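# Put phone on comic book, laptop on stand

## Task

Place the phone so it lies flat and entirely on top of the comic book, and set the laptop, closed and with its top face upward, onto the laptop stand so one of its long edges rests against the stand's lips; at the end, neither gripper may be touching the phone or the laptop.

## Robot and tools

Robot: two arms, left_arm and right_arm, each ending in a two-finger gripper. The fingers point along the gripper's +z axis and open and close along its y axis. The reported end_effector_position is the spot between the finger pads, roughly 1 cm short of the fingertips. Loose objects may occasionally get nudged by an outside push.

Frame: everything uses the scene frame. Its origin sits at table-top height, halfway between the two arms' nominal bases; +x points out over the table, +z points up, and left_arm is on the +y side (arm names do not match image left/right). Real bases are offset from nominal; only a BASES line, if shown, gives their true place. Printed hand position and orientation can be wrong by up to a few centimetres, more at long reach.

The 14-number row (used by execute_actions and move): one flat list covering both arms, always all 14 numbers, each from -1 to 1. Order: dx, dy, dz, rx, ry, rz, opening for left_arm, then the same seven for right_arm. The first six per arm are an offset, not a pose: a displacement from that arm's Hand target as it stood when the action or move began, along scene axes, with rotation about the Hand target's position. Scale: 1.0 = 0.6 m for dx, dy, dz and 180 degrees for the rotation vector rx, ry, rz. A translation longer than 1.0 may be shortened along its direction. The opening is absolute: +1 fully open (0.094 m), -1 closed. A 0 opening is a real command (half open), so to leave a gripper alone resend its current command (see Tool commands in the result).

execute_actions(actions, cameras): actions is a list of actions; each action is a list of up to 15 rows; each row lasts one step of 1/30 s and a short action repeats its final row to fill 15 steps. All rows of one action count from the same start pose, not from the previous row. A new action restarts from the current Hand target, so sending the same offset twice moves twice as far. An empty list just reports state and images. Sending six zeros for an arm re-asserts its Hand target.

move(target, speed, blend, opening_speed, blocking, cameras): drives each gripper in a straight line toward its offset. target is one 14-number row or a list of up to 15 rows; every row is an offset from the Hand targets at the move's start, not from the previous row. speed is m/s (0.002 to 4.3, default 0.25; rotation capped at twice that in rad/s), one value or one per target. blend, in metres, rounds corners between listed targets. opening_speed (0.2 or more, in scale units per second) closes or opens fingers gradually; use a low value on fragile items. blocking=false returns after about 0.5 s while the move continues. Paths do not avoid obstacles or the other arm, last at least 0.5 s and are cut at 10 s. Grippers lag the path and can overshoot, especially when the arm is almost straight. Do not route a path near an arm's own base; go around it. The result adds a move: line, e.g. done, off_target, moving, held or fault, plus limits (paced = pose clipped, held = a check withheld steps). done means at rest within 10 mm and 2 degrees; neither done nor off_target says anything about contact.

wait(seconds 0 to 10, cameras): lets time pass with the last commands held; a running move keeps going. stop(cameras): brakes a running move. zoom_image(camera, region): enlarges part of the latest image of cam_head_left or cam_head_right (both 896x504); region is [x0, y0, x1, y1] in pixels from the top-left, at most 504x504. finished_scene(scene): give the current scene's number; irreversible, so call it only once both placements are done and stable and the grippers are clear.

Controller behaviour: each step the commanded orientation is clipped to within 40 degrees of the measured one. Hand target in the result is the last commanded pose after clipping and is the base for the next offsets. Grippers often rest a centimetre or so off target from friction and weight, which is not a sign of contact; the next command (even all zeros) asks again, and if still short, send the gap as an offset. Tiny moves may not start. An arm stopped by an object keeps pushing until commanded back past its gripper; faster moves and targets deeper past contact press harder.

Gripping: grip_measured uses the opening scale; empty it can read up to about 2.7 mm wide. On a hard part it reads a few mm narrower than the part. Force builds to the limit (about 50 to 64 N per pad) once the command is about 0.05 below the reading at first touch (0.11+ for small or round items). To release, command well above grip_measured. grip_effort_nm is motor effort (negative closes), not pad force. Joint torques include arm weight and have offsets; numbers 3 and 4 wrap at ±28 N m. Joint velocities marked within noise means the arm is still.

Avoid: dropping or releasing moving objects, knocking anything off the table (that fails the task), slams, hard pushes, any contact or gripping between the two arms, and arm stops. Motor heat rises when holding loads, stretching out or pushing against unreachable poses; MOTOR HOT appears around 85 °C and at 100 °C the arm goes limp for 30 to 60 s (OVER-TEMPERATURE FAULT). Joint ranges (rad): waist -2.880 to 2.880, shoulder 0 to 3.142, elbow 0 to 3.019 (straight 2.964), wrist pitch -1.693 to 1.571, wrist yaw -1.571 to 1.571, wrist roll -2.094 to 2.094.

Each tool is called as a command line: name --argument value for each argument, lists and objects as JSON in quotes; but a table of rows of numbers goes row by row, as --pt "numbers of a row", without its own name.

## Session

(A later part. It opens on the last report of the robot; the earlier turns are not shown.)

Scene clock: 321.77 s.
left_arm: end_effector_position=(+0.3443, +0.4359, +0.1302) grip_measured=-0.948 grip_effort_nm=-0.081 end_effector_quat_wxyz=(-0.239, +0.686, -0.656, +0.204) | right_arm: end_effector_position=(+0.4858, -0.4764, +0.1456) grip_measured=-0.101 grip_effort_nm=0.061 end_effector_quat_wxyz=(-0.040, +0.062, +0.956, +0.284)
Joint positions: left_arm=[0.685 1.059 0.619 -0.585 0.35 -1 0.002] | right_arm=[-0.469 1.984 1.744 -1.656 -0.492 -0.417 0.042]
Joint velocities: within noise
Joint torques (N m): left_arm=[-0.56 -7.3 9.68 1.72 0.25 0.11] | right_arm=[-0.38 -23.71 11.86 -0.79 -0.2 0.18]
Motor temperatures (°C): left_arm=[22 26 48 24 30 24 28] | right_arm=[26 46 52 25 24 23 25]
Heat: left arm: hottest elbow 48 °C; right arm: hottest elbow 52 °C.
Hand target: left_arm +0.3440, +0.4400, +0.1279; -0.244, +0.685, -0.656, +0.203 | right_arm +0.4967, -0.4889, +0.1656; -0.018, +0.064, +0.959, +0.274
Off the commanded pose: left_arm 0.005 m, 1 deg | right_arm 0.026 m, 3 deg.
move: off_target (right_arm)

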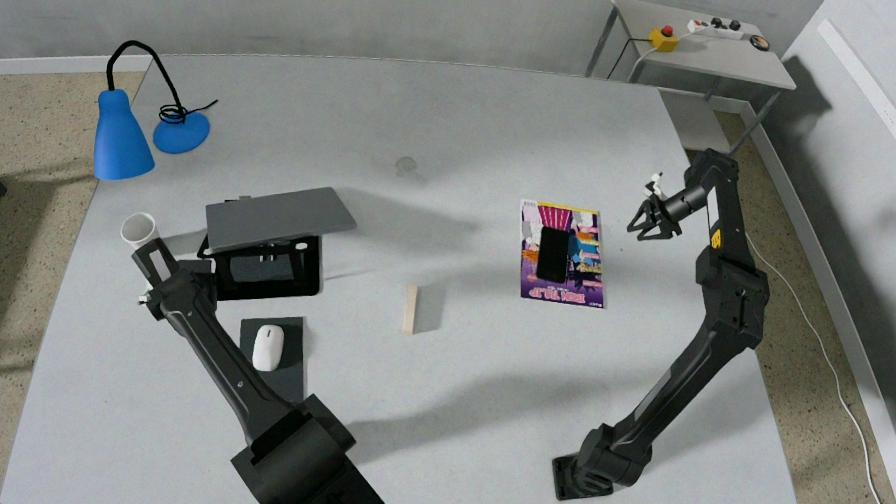

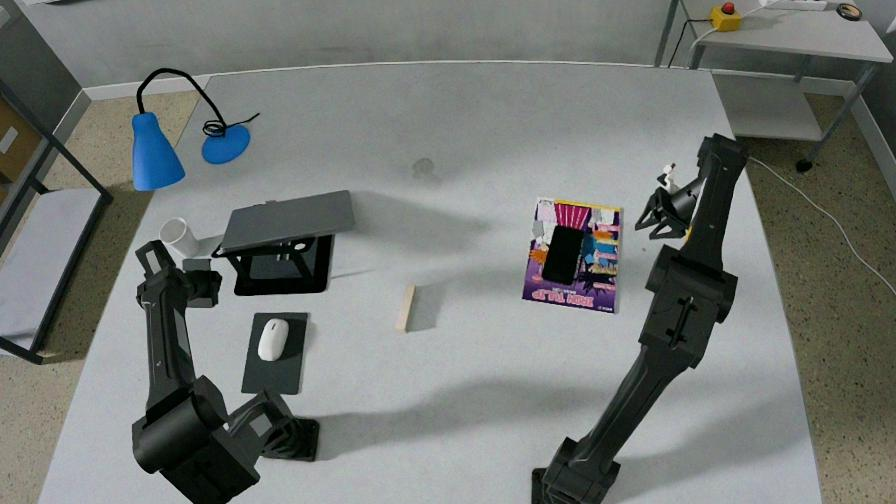

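move --target '[0.11,0,0,0,0,0,-0.95,0,0,0,0,0,0,-0.1]' --speed 0.06

zoom_image --camera "cam_head_right" --region '[150, 130, 390, 330]'

zoom_image --camera "cam_head_left" --region '[130, 130, 370, 330]'

Scene clock: 332.73 s.
left_arm: end_effector_position=(+0.3812, +0.4270, +0.1013) grip_measured=-0.948 grip_effort_nm=-0.081 end_effector_quat_wxyz=(-0.212, +0.697, -0.657, +0.195) | right_arm: end_effector_position=(+0.4858, -0.4764, +0.1456) grip_measured=-0.101 grip_effort_nm=0.061 end_effector_quat_wxyz=(-0.040, +0.062, +0.956, +0.284)
Joint positions: left_arm=[0.579 1.203 0.654 -0.505 0.286 -1.097 0.002] | right_arm=[-0.469 1.984 1.744 -1.656 -0.492 -0.417 0.042]
Joint velocities: within noise
Joint torques (N m): left_arm=[-2.26 -8.23 15.71 1.72 -0.02 -0.07] | right_arm=[-0.32 -23.77 11.88 -0.8 -0.21 0.18]
Motor temperatures (°C): left_arm=[22 26 47 24 30 24 28] | right_arm=[26 47 52 25 24 23 25]
Heat: left arm: hottest elbow 47 °C; right arm: hottest elbow 52 °C.
Hand target: left_arm +0.4101, +0.4401, +0.1281; -0.244, +0.685, -0.656, +0.203 | right_arm +0.4967, -0.4889, +0.1656; -0.018, +0.064, +0.959, +0.274
Off the commanded pose: left_arm 0.041 m, 4 deg | right_arm 0.026 m, 3 deg.
move: off_target (left_arm, right_arm)

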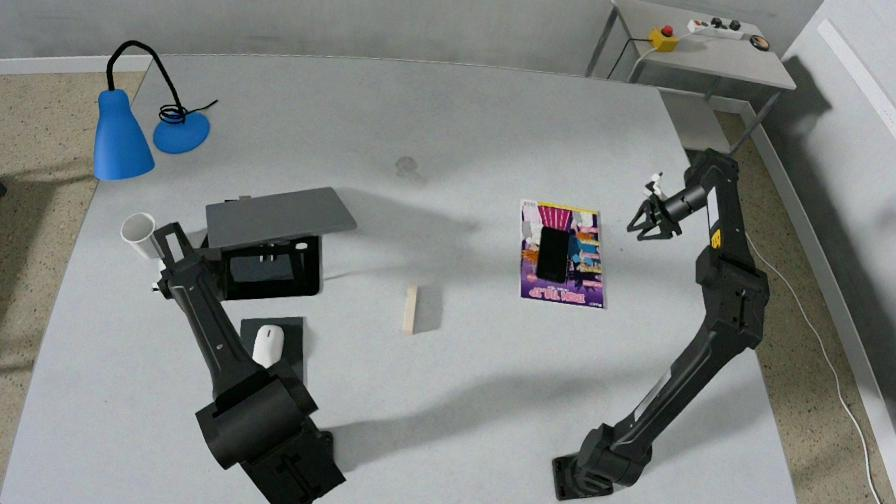

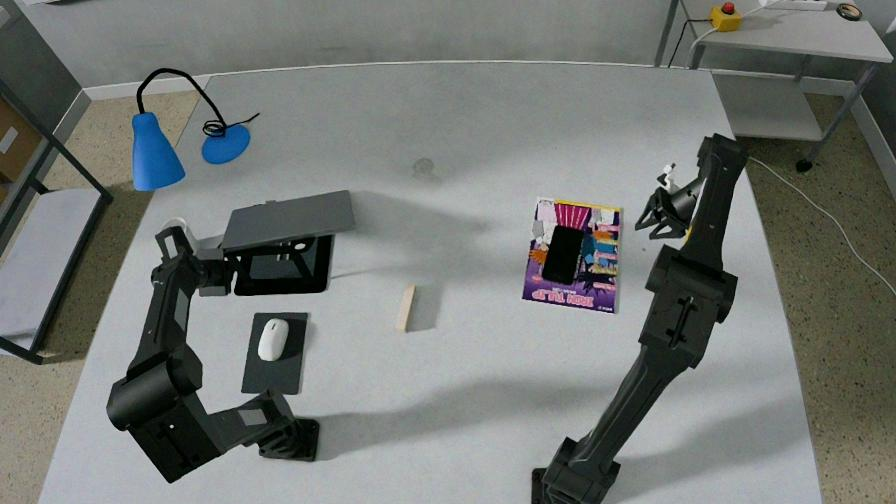

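Scaled by 2.100.

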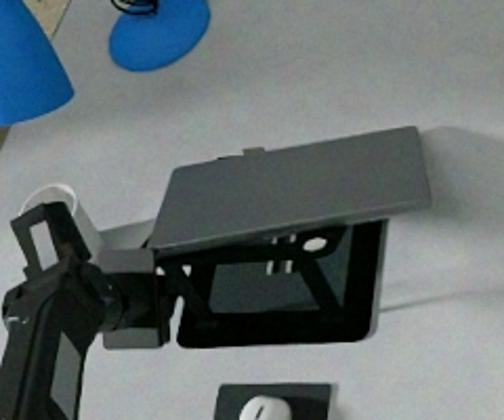

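Scaled by 2.100.

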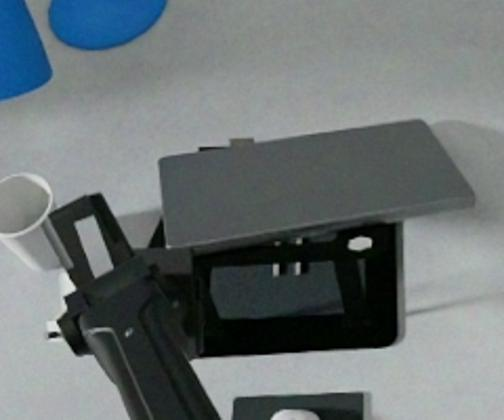

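move --pt "-0.11 0 0 0 0 0 -0.95 0 0 0 0 0 0 -0.1" --pt "-0.11 0 0.04 0 0 0 -0.95 0 0 0 0 0 0 -0.1" --pt "-0.02 0 0.04 0 0 0 -0.95 0 0 0 0 0 0 -0.1" --speed 0.07

zoom_image --camera "cam_head_right" --region '[150, 130, 390, 330]'

zoom_image --camera "cam_head_left" --region '[130, 130, 370, 330]'

Scene clock: 339.47 s.
left_arm: end_effector_position=(+0.3699, +0.4266, +0.1230) grip_measured=-0.948 grip_effort_nm=-0.081 end_effector_quat_wxyz=(-0.211, +0.697, -0.657, +0.196) | right_arm: end_effector_position=(+0.4858, -0.4764, +0.1456) grip_measured=-0.101 grip_effort_nm=0.056 end_effector_quat_wxyz=(-0.040, +0.062, +0.956, +0.284)
Joint positions: left_arm=[0.6 1.139 0.673 -0.595 0.298 -1.079 0.002] | right_arm=[-0.469 1.984 1.744 -1.656 -0.492 -0.417 0.042]
Joint velocities: within noise
Joint torques (N m): left_arm=[-2.73 -7.36 16.24 1.65 -0.05 -0.1] | right_arm=[-0.32 -23.71 11.89 -0.76 -0.2 0.17]
Motor temperatures (°C): left_arm=[22 26 46 24 30 24 28] | right_arm=[26 47 52 25 24 23 25]
Heat: left arm: hottest elbow 46 °C; right arm: hottest elbow 52 °C.
Hand target: left_arm +0.3981, +0.4401, +0.1521; -0.244, +0.685, -0.656, +0.203 | right_arm +0.4967, -0.4889, +0.1656; -0.018, +0.064, +0.959, +0.274
Off the commanded pose: left_arm 0.043 m, 4 deg | right_arm 0.026 m, 3 deg.
move: off_target (left_arm, right_arm)

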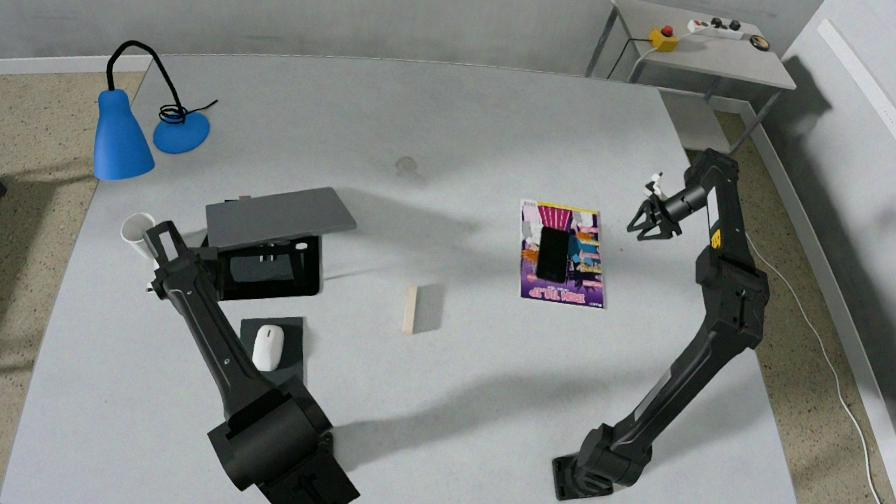

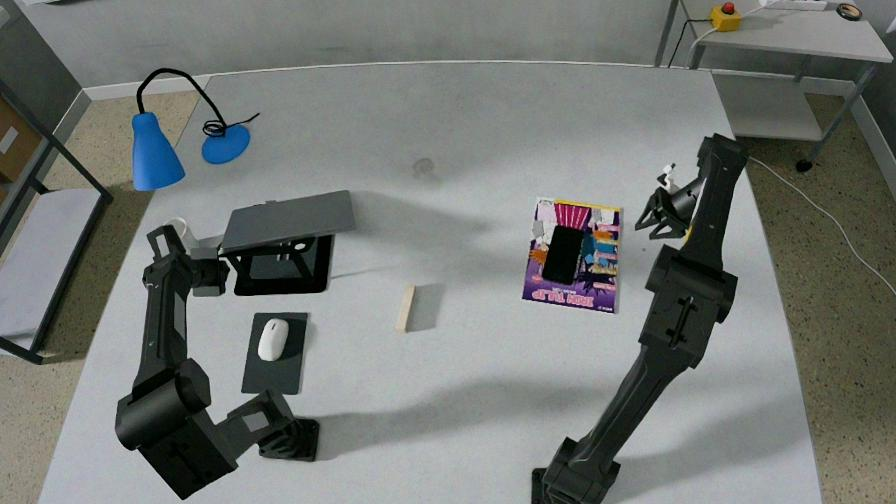

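Scaled by 2.100.

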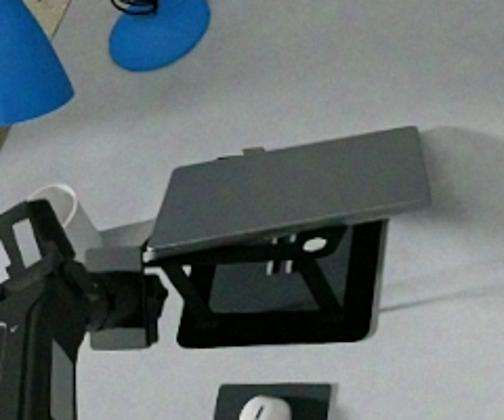

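Scaled by 2.100.

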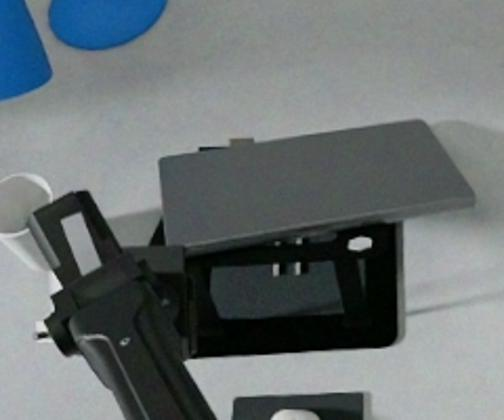

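move --pt "-0.09 0 -0.02 0 0 0 -0.95 0 0 0 0 0 0 -0.1" --pt "-0.09 0 0.03 0 0 0 -0.95 0 0 0 0 0 0 -0.1" --pt "0.0 0 0.03 0 0 0 -0.95 0 0 0 0 0 0 -0.1" --speed 0.07

zoom_image --camera "cam_head_right" --region '[150, 130, 390, 330]'

zoom_image --camera "cam_head_left" --region '[130, 130, 370, 330]'

Scene clock: 345.50 s.
left_arm: end_effector_position=(+0.3701, +0.4267, +0.1393) grip_measured=-0.948 grip_effort_nm=-0.081 end_effector_quat_wxyz=(-0.210, +0.697, -0.657, +0.195) | right_arm: end_effector_position=(+0.4858, -0.4764, +0.1456) grip_measured=-0.101 grip_effort_nm=0.061 end_effector_quat_wxyz=(-0.040, +0.062, +0.956, +0.284)
Joint positions: left_arm=[0.6 1.117 0.705 -0.651 0.298 -1.079 0.002] | right_arm=[-0.469 1.984 1.744 -1.656 -0.492 -0.417 0.042]
Joint velocities: within noise
Joint torques (N m): left_arm=[-2.14 -7.77 16.8 1.8 -0.02 0] | right_arm=[-0.32 -23.82 11.88 -0.77 -0.21 0.18]
Motor temperatures (°C): left_arm=[22 26 47 24 30 24 28] | right_arm=[26 47 52 25 24 23 25]
Heat: left arm: hottest elbow 47 °C; right arm: hottest elbow 52 °C.
Hand target: left_arm +0.3980, +0.4401, +0.1700; -0.244, +0.685, -0.656, +0.203 | right_arm +0.4967, -0.4889, +0.1656; -0.018, +0.064, +0.959, +0.274
Off the commanded pose: left_arm 0.044 m, 4 deg | right_arm 0.026 m, 3 deg.
move: off_target (left_arm, right_arm)

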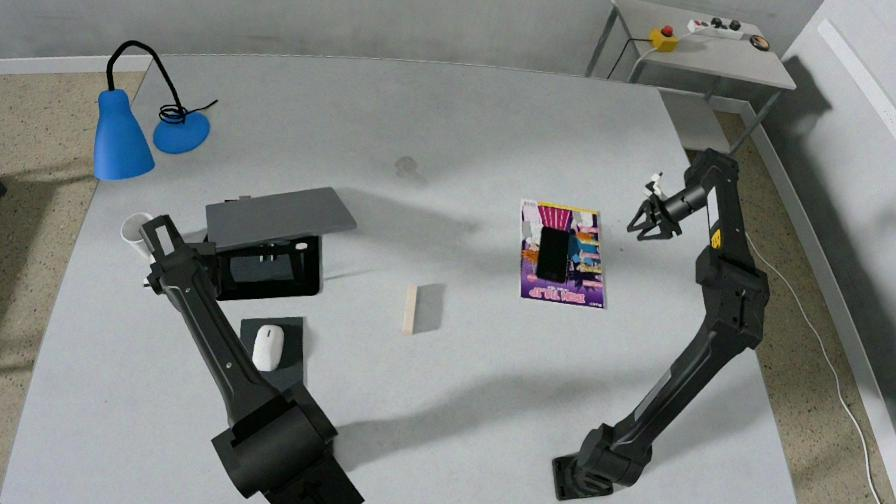

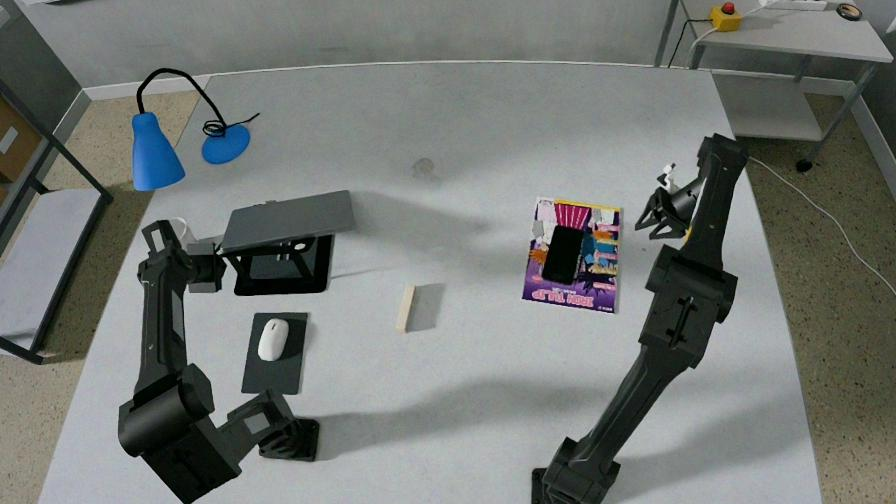

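Scaled by 2.100.

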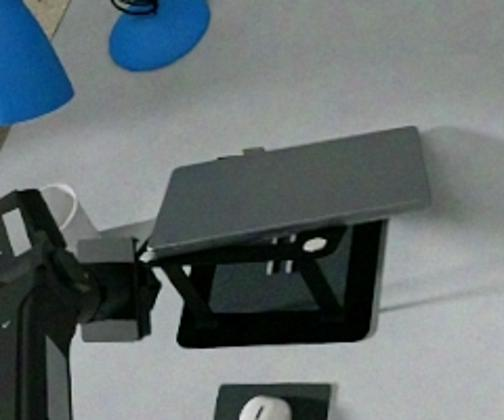

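Scaled by 2.100.

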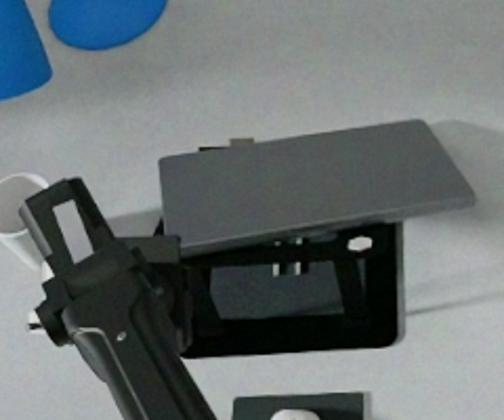

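move --pt "-0.09 0 -0.03 0 0 0 -0.95 0 0 0 0 0 0 -0.1" --pt "-0.09 0 0.02 0 0 0 -0.95 0 0 0 0 0 0 -0.1" --pt "0.0 0 0.02 0 0 0 -0.95 0 0 0 0 0 0 -0.1" --speed 0.07

zoom_image --camera "cam_head_right" --region '[150, 130, 390, 330]'

zoom_image --camera "cam_head_left" --region '[130, 130, 370, 330]'

Scene clock: 354.93 s.
left_arm: end_effector_position=(+0.3705, +0.4270, +0.1505) grip_measured=-0.948 grip_effort_nm=-0.081 end_effector_quat_wxyz=(-0.210, +0.697, -0.657, +0.195) | right_arm: end_effector_position=(+0.4858, -0.4764, +0.1456) grip_measured=-0.101 grip_effort_nm=0.056 end_effector_quat_wxyz=(-0.040, +0.062, +0.956, +0.284)
Joint positions: left_arm=[0.6 1.105 0.728 -0.687 0.298 -1.079 0.002] | right_arm=[-0.469 1.984 1.744 -1.656 -0.492 -0.417 0.042]
Joint velocities: within noise
Joint torques (N m): left_arm=[-2.49 -7.06 16.85 1.59 0.03 -0.08] | right_arm=[-0.32 -23.77 11.86 -0.8 -0.21 0.17]
Motor temperatures (°C): left_arm=[22 26 47 24 30 24 28] | right_arm=[26 47 52 25 24 23 25]
Heat: left arm: hottest elbow 47 °C; right arm: hottest elbow 52 °C.
Hand target: left_arm +0.3981, +0.4401, +0.1821; -0.244, +0.685, -0.656, +0.203 | right_arm +0.4967, -0.4889, +0.1656; -0.018, +0.064, +0.959, +0.274
Off the commanded pose: left_arm 0.044 m, 4 deg | right_arm 0.026 m, 3 deg.
move: off_target (left_arm, right_arm)

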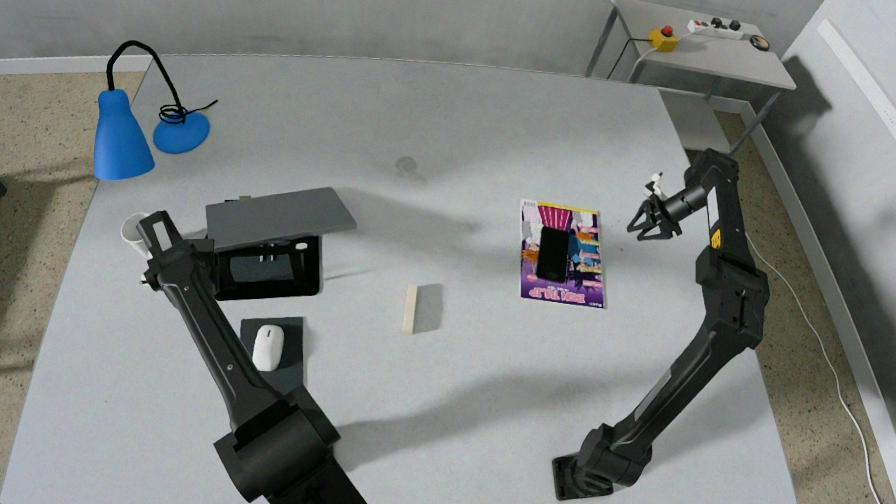

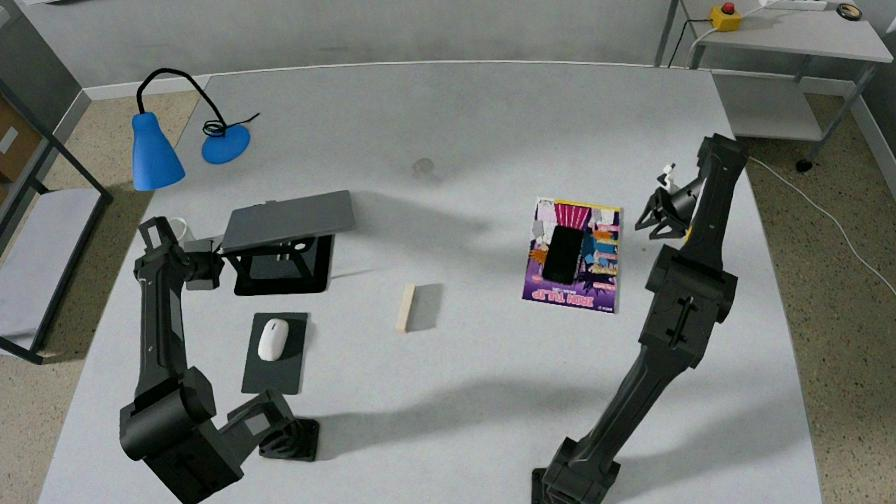

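Scaled by 2.100.

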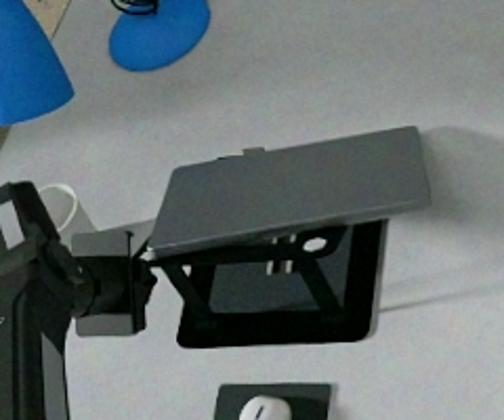

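Scaled by 2.100.

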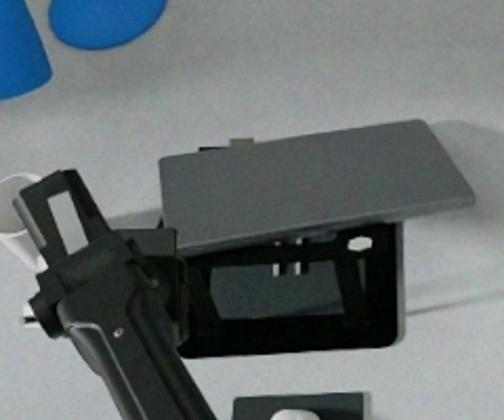

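move --pt "0.05 0 0.0 0 0 0 -0.95 0 0 0 0 0 0 -0.1" --speed 0.07

zoom_image --camera "cam_head_right" --region '[150, 130, 390, 330]'

zoom_image --camera "cam_head_left" --region '[130, 130, 370, 330]'

Scene clock: 361.63 s.
left_arm: end_effector_position=(+0.3861, +0.4242, +0.1380) grip_measured=-0.949 grip_effort_nm=-0.051 end_effector_quat_wxyz=(-0.191, +0.707, -0.655, +0.186) | right_arm: end_effector_position=(+0.4858, -0.4764, +0.1456) grip_measured=-0.101 grip_effort_nm=0.056 end_effector_quat_wxyz=(-0.040, +0.062, +0.956, +0.284)
Joint positions: left_arm=[0.558 1.172 0.755 -0.678 0.266 -1.124 0.002] | right_arm=[-0.469 1.984 1.744 -1.656 -0.492 -0.417 0.042]
Joint velocities: within noise
Joint torques (N m): left_arm=[-3.02 -8.29 18.76 2.17 0.18 0.01] | right_arm=[-0.38 -23.77 11.88 -0.79 -0.21 0.18]
Motor temperatures (°C): left_arm=[22 26 48 24 29 24 27] | right_arm=[26 47 52 25 24 23 25]
Heat: left arm: hottest elbow 48 °C; right arm: hottest elbow 52 °C.
Hand target: left_arm +0.4281, +0.4399, +0.1820; -0.244, +0.685, -0.656, +0.203 | right_arm +0.4967, -0.4889, +0.1656; -0.018, +0.064, +0.959, +0.274
Off the commanded pose: left_arm 0.063 m, 7 deg | right_arm 0.026 m, 3 deg.
move: off_target (left_arm, right_arm)

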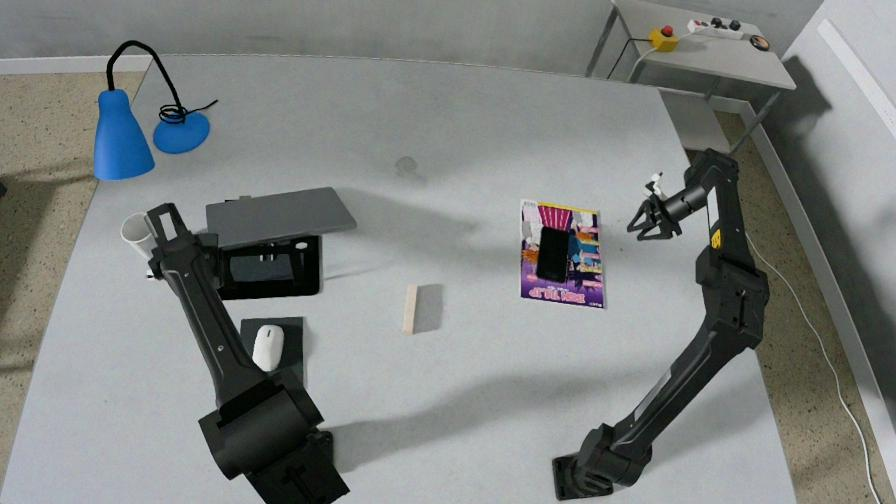

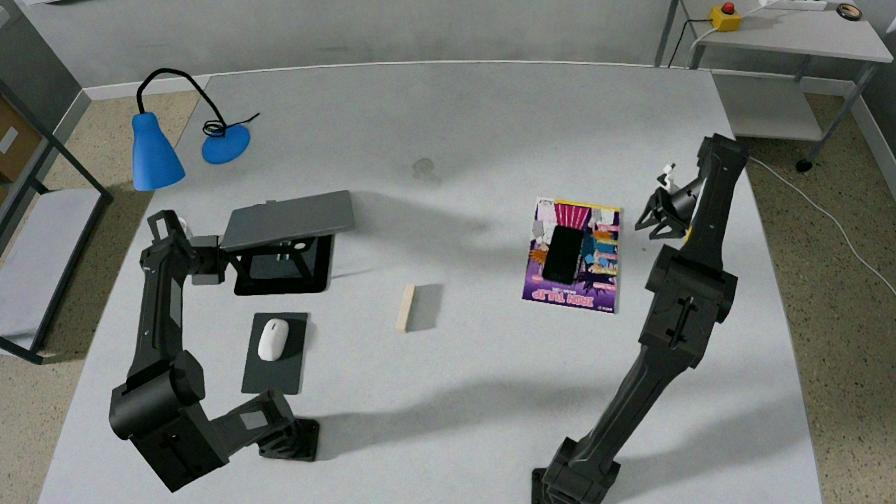

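Scaled by 2.100.

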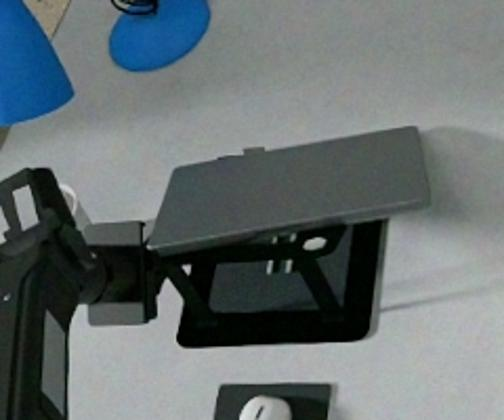

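Scaled by 2.100.

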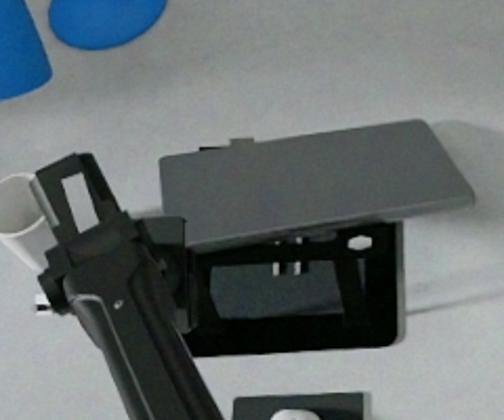

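move --pt "-0.12 0 0.03 0 0 0 -0.95 0 0 0 0 0 0 -0.1" --pt "-0.12 0 0.03 0.299 0.034 -0.4 -0.95 0 0 0 0 0 0 -0.1" --speed 0.2

zoom_image --camera "cam_head_right" --region '[150, 130, 390, 330]'

zoom_image --camera "cam_head_left" --region '[130, 130, 370, 330]'

Scene clock: 381.37 s.
left_arm: end_effector_position=(+0.3537, +0.4319, +0.1875) grip_measured=-0.949 grip_effort_nm=-0.051 end_effector_quat_wxyz=(+0.308, -0.020, +0.951, +0.021) | right_arm: end_effector_position=(+0.4858, -0.4764, +0.1456) grip_measured=-0.101 grip_effort_nm=0.061 end_effector_quat_wxyz=(-0.040, +0.062, +0.956, +0.284)
Joint positions: left_arm=[0.654 1.013 0.755 -0.772 0.335 0.547 0.002] | right_arm=[-0.469 1.984 1.744 -1.656 -0.492 -0.417 0.042]
Joint velocities: within noise
Joint torques (N m): left_arm=[-0.91 -7.36 13.29 0.72 0.35 0.11] | right_arm=[-0.32 -23.82 11.88 -0.79 -0.2 0.17]
Motor temperatures (°C): left_arm=[22 26 47 24 29 24 27] | right_arm=[26 47 53 25 24 23 25]
Heat: left arm: hottest elbow 47 °C; right arm: hottest elbow 53 °C.
Hand target: left_arm +0.3561, +0.4400, +0.2000; +0.315, -0.020, +0.948, +0.029 | right_arm +0.4967, -0.4889, +0.1656; -0.018, +0.064, +0.959, +0.274
Off the commanded pose: left_arm 0.015 m, 1 deg | right_arm 0.026 m, 3 deg.
move: off_target (left_arm, right_arm)

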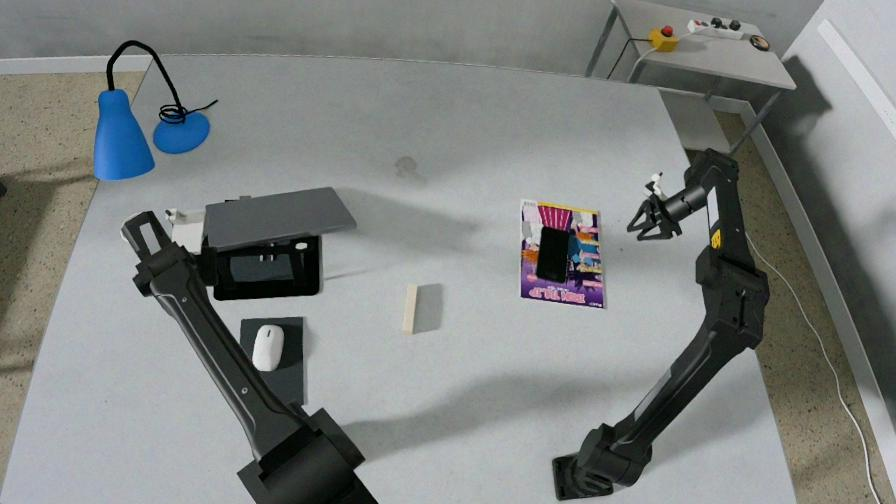

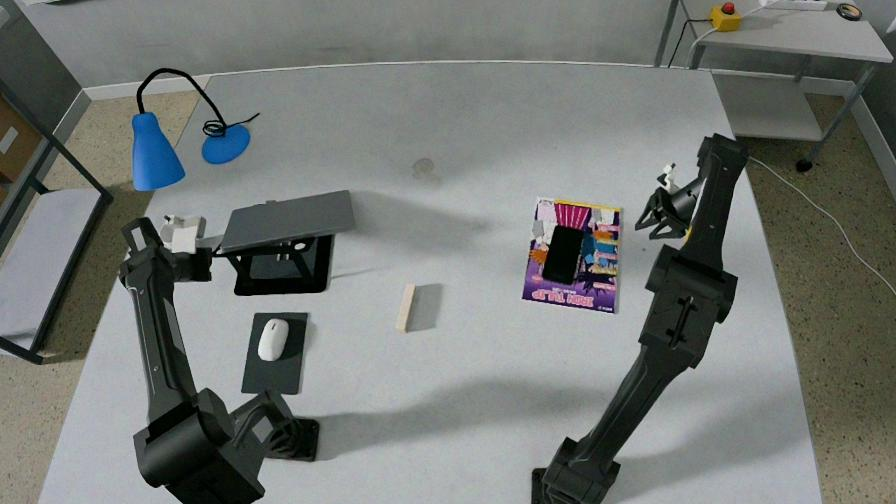

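Scaled by 2.100.

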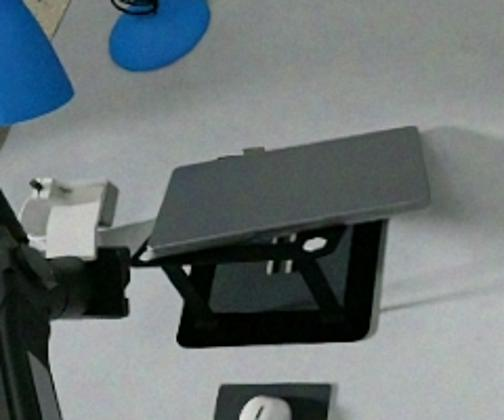

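Scaled by 2.100.

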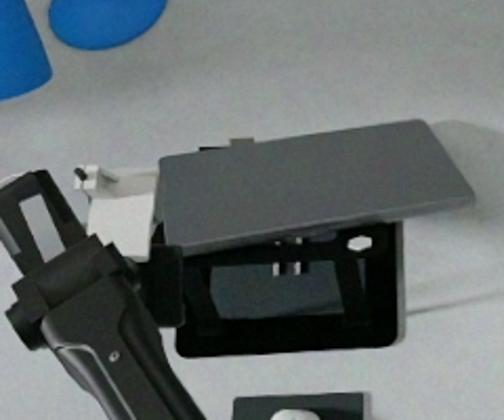

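move --pt "-0.02 -0.05 0 0 0 0 -0.95 0 0 0 0 0 0 -0.1" --pt "-0.02 -0.05 -0.1 0 0 0 -0.95 0 0 0 0 0 0 -0.1" --speed 0.1

zoom_image --camera "cam_head_right" --region '[150, 130, 390, 330]'

zoom_image --camera "cam_head_left" --region '[130, 130, 370, 330]'

Scene clock: 388.20 s.
left_arm: end_effector_position=(+0.3406, +0.4133, +0.1441) grip_measured=-0.949 grip_effort_nm=-0.051 end_effector_quat_wxyz=(+0.315, -0.022, +0.949, +0.031) | right_arm: end_effector_position=(+0.4858, -0.4764, +0.1456) grip_measured=-0.101 grip_effort_nm=0.061 end_effector_quat_wxyz=(-0.040, +0.062, +0.956, +0.284)
Joint positions: left_arm=[0.624 0.973 0.603 -0.629 0.31 0.516 0.002] | right_arm=[-0.469 1.984 1.744 -1.656 -0.492 -0.417 0.042]
Joint velocities: within noise
Joint torques (N m): left_arm=[-2.84 -5.77 9.78 1.88 0.09 -0.13] | right_arm=[-0.32 -23.77 11.85 -0.77 -0.2 0.17]
Motor temperatures (°C): left_arm=[22 26 47 24 29 24 27] | right_arm=[26 47 53 25 24 23 25]
Heat: left arm: hottest elbow 47 °C; right arm: hottest elbow 53 °C.
Hand target: left_arm +0.3441, +0.4099, +0.1401; +0.315, -0.020, +0.948, +0.029 | right_arm +0.4967, -0.4889, +0.1656; -0.018, +0.064, +0.959, +0.274
Off the commanded pose: left_arm 0.006 m, 0 deg | right_arm 0.026 m, 3 deg.
move: off_target (right_arm)

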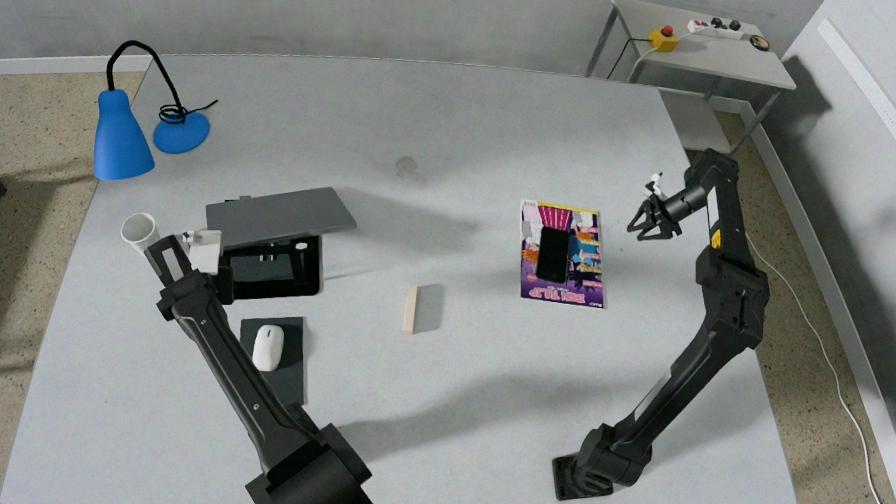

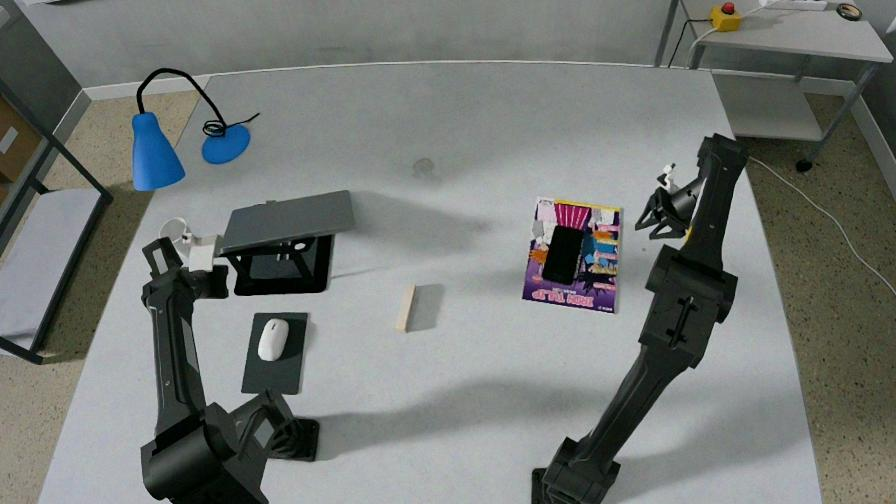

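Scaled by 2.100.

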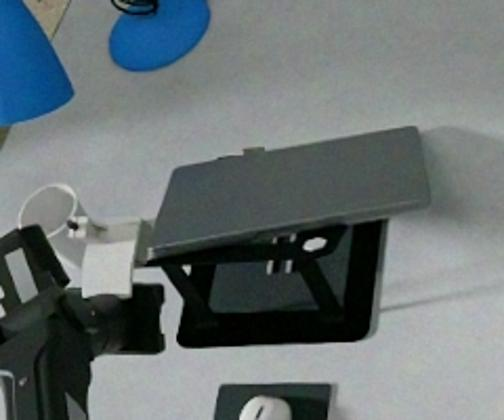

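Scaled by 2.100.

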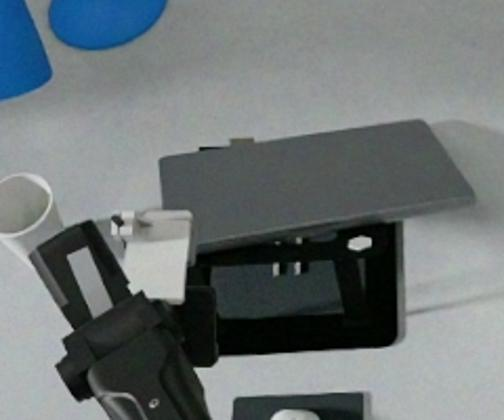

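move --target '[0.09,0,0.0,0,0,0,-0.95,0,0,0,0,0,0,-0.1]' --speed 0.06

zoom_image --camera "cam_head_right" --region '[150, 130, 390, 330]'

zoom_image --camera "cam_head_left" --region '[130, 130, 370, 330]'

Scene clock: 392.17 s.
left_arm: end_effector_position=(+0.3689, +0.3987, +0.1116) grip_measured=-0.949 grip_effort_nm=-0.051 end_effector_quat_wxyz=(+0.286, -0.026, +0.958, +0.014) | right_arm: end_effector_position=(+0.4858, -0.4764, +0.1456) grip_measured=-0.101 grip_effort_nm=0.056 end_effector_quat_wxyz=(-0.040, +0.062, +0.956, +0.284)
Joint positions: left_arm=[0.52 1.103 0.613 -0.553 0.253 0.425 0.002] | right_arm=[-0.469 1.984 1.744 -1.656 -0.492 -0.417 0.042]
Joint velocities: within noise
Joint torques (N m): left_arm=[-3.37 -6.95 16.2 1.89 0.05 0.01] | right_arm=[-0.44 -23.77 11.89 -0.79 -0.2 0.17]
Motor temperatures (°C): left_arm=[22 26 47 24 29 24 27] | right_arm=[26 47 53 25 24 23 25]
Heat: left arm: hottest elbow 47 °C; right arm: hottest elbow 53 °C.
Hand target: left_arm +0.3981, +0.4101, +0.1402; +0.315, -0.020, +0.948, +0.029 | right_arm +0.4967, -0.4889, +0.1656; -0.018, +0.064, +0.959, +0.274
Off the commanded pose: left_arm 0.042 m, 4 deg | right_arm 0.026 m, 3 deg.
move: off_target (left_arm, right_arm)

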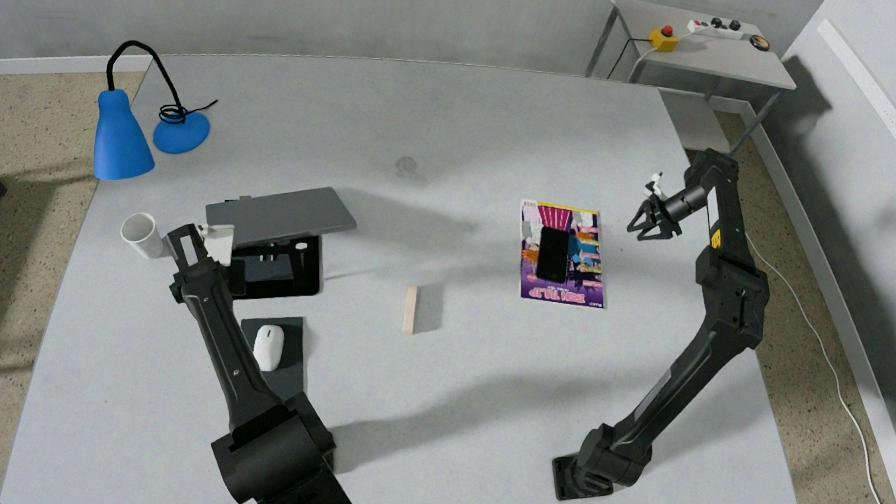

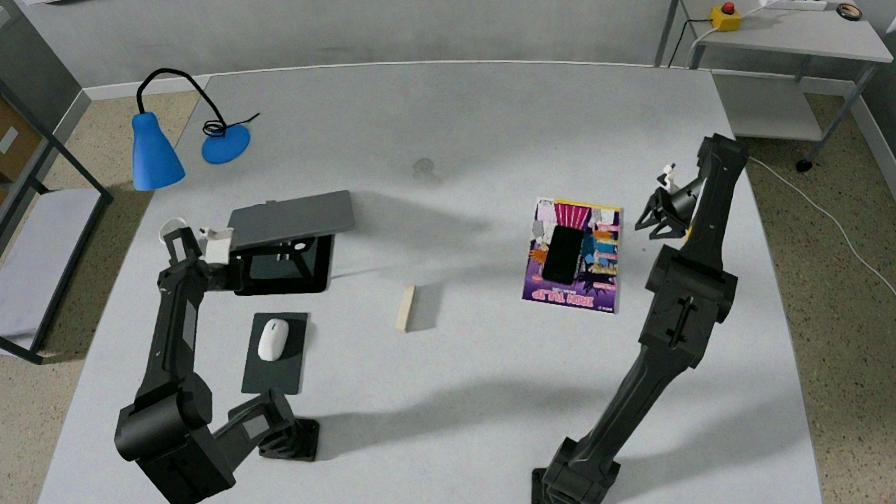

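Scaled by 2.100.

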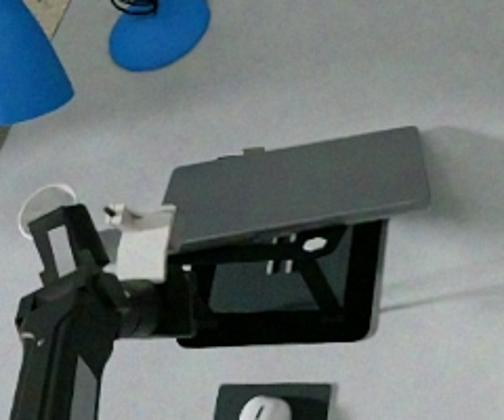

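Scaled by 2.100.

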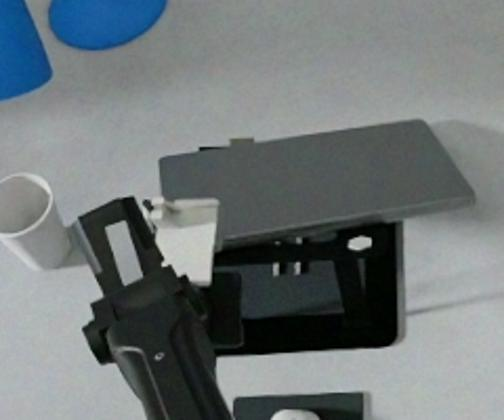

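move --target '[-0.02,0.0,0.06,0,0,0,-0.95,0,0,0,0,0,0,-0.1]' --speed 0.1 --cameras '[]'

move --target '[0.04,0.0,0.02,0,0,0,-0.95,0,0,0,0,0,0,-0.1]' --speed 0.1

zoom_image --camera "cam_head_left" --region '[130, 130, 370, 330]'

Scene clock: 395.80 s.
left_arm: end_effector_position=(+0.3672, +0.3970, +0.1399) grip_measured=-0.949 grip_effort_nm=-0.051 end_effector_quat_wxyz=(+0.286, -0.026, +0.958, +0.011) | right_arm: end_effector_position=(+0.4858, -0.4764, +0.1456) grip_measured=-0.101 grip_effort_nm=0.056 end_effector_quat_wxyz=(-0.040, +0.062, +0.956, +0.284)
Joint positions: left_arm=[0.52 1.054 0.663 -0.654 0.256 0.425 0.002] | right_arm=[-0.469 1.984 1.744 -1.656 -0.492 -0.417 0.042]
Joint velocities: within noise
Joint torques (N m): left_arm=[-1.08 -8.06 16.77 0.8 0.28 0.04] | right_arm=[-0.38 -23.82 11.86 -0.76 -0.21 0.17]
Motor temperatures (°C): left_arm=[22 26 47 24 29 24 27] | right_arm=[26 47 53 25 24 23 25]
Heat: left arm: hottest elbow 47 °C; right arm: hottest elbow 53 °C.
Hand target: left_arm +0.3861, +0.4101, +0.1760; +0.315, -0.020, +0.948, +0.029 | right_arm +0.4967, -0.4889, +0.1656; -0.018, +0.064, +0.959, +0.274
Off the commanded pose: left_arm 0.043 m, 4 deg | right_arm 0.026 m, 3 deg.
move: off_target (left_arm, right_arm)
No camera images: "cameras" was empty.

Scene clock: 396.80 s.
left_arm: end_effector_position=(+0.3874, +0.4030, +0.1583) grip_measured=-0.949 grip_effort_nm=-0.051 end_effector_quat_wxyz=(+0.294, -0.024, +0.955, +0.019) | right_arm: end_effector_position=(+0.4858, -0.4764, +0.1456) grip_measured=-0.101 grip_effort_nm=0.061 end_effector_quat_wxyz=(-0.040, +0.062, +0.956, +0.284)
Joint positions: left_arm=[0.5 1.084 0.727 -0.661 0.242 0.409 0.002] | right_arm=[-0.469 1.984 1.744 -1.656 -0.492 -0.417 0.042]
Joint velocities: within noise
Joint torques (N m): left_arm=[-2.55 -7.18 17.11 0.98 0.05 -0.05] | right_arm=[-0.38 -23.82 11.85 -0.79 -0.21 0.17]
Motor temperatures (°C): left_arm=[22 26 48 24 29 24 27] | right_arm=[26 47 53 25 24 23 25]
Heat: left arm: hottest elbow 48 °C; right arm: hottest elbow 53 °C.
Hand target: left_arm +0.4101, +0.4100, +0.1881; +0.315, -0.020, +0.948, +0.029 | right_arm +0.4967, -0.4889, +0.1656; -0.018, +0.064, +0.959, +0.274
Off the commanded pose: left_arm 0.038 m, 3 deg | right_arm 0.026 m, 3 deg.
move: off_target (left_arm, right_arm)

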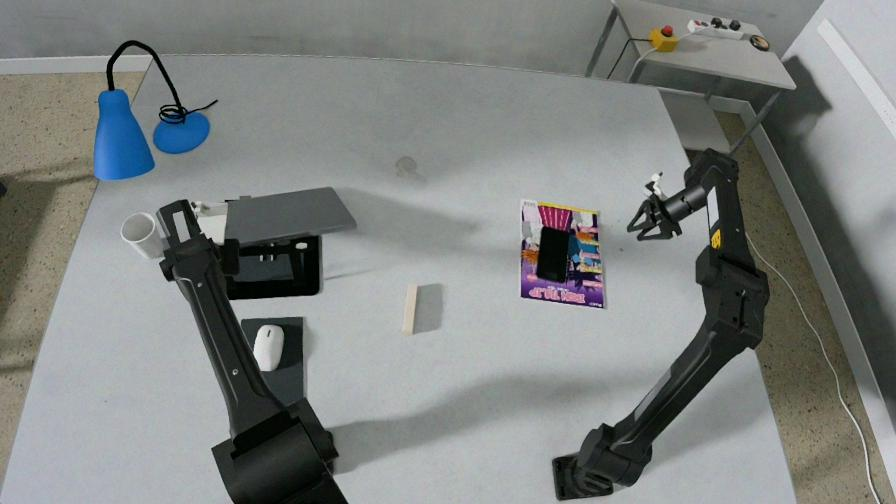

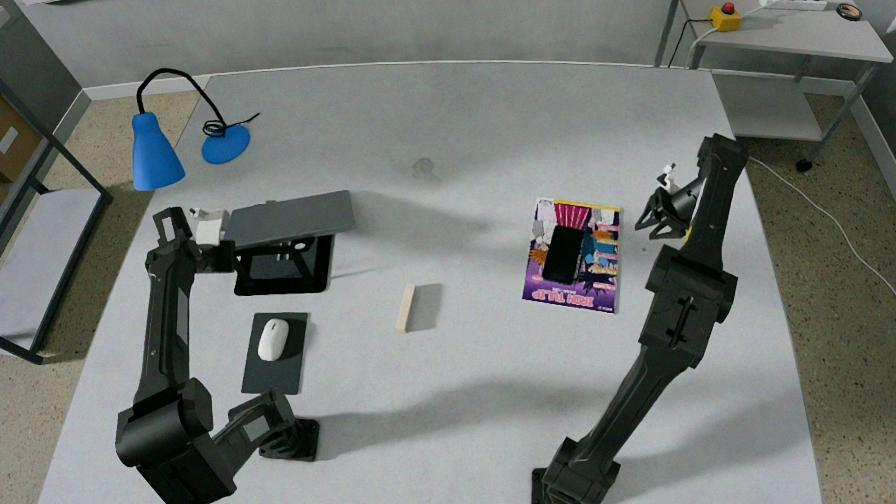

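Scaled by 2.100.

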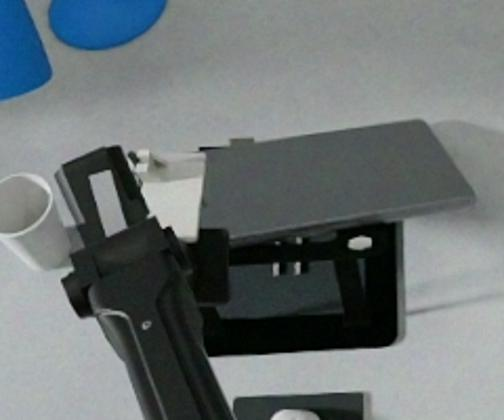

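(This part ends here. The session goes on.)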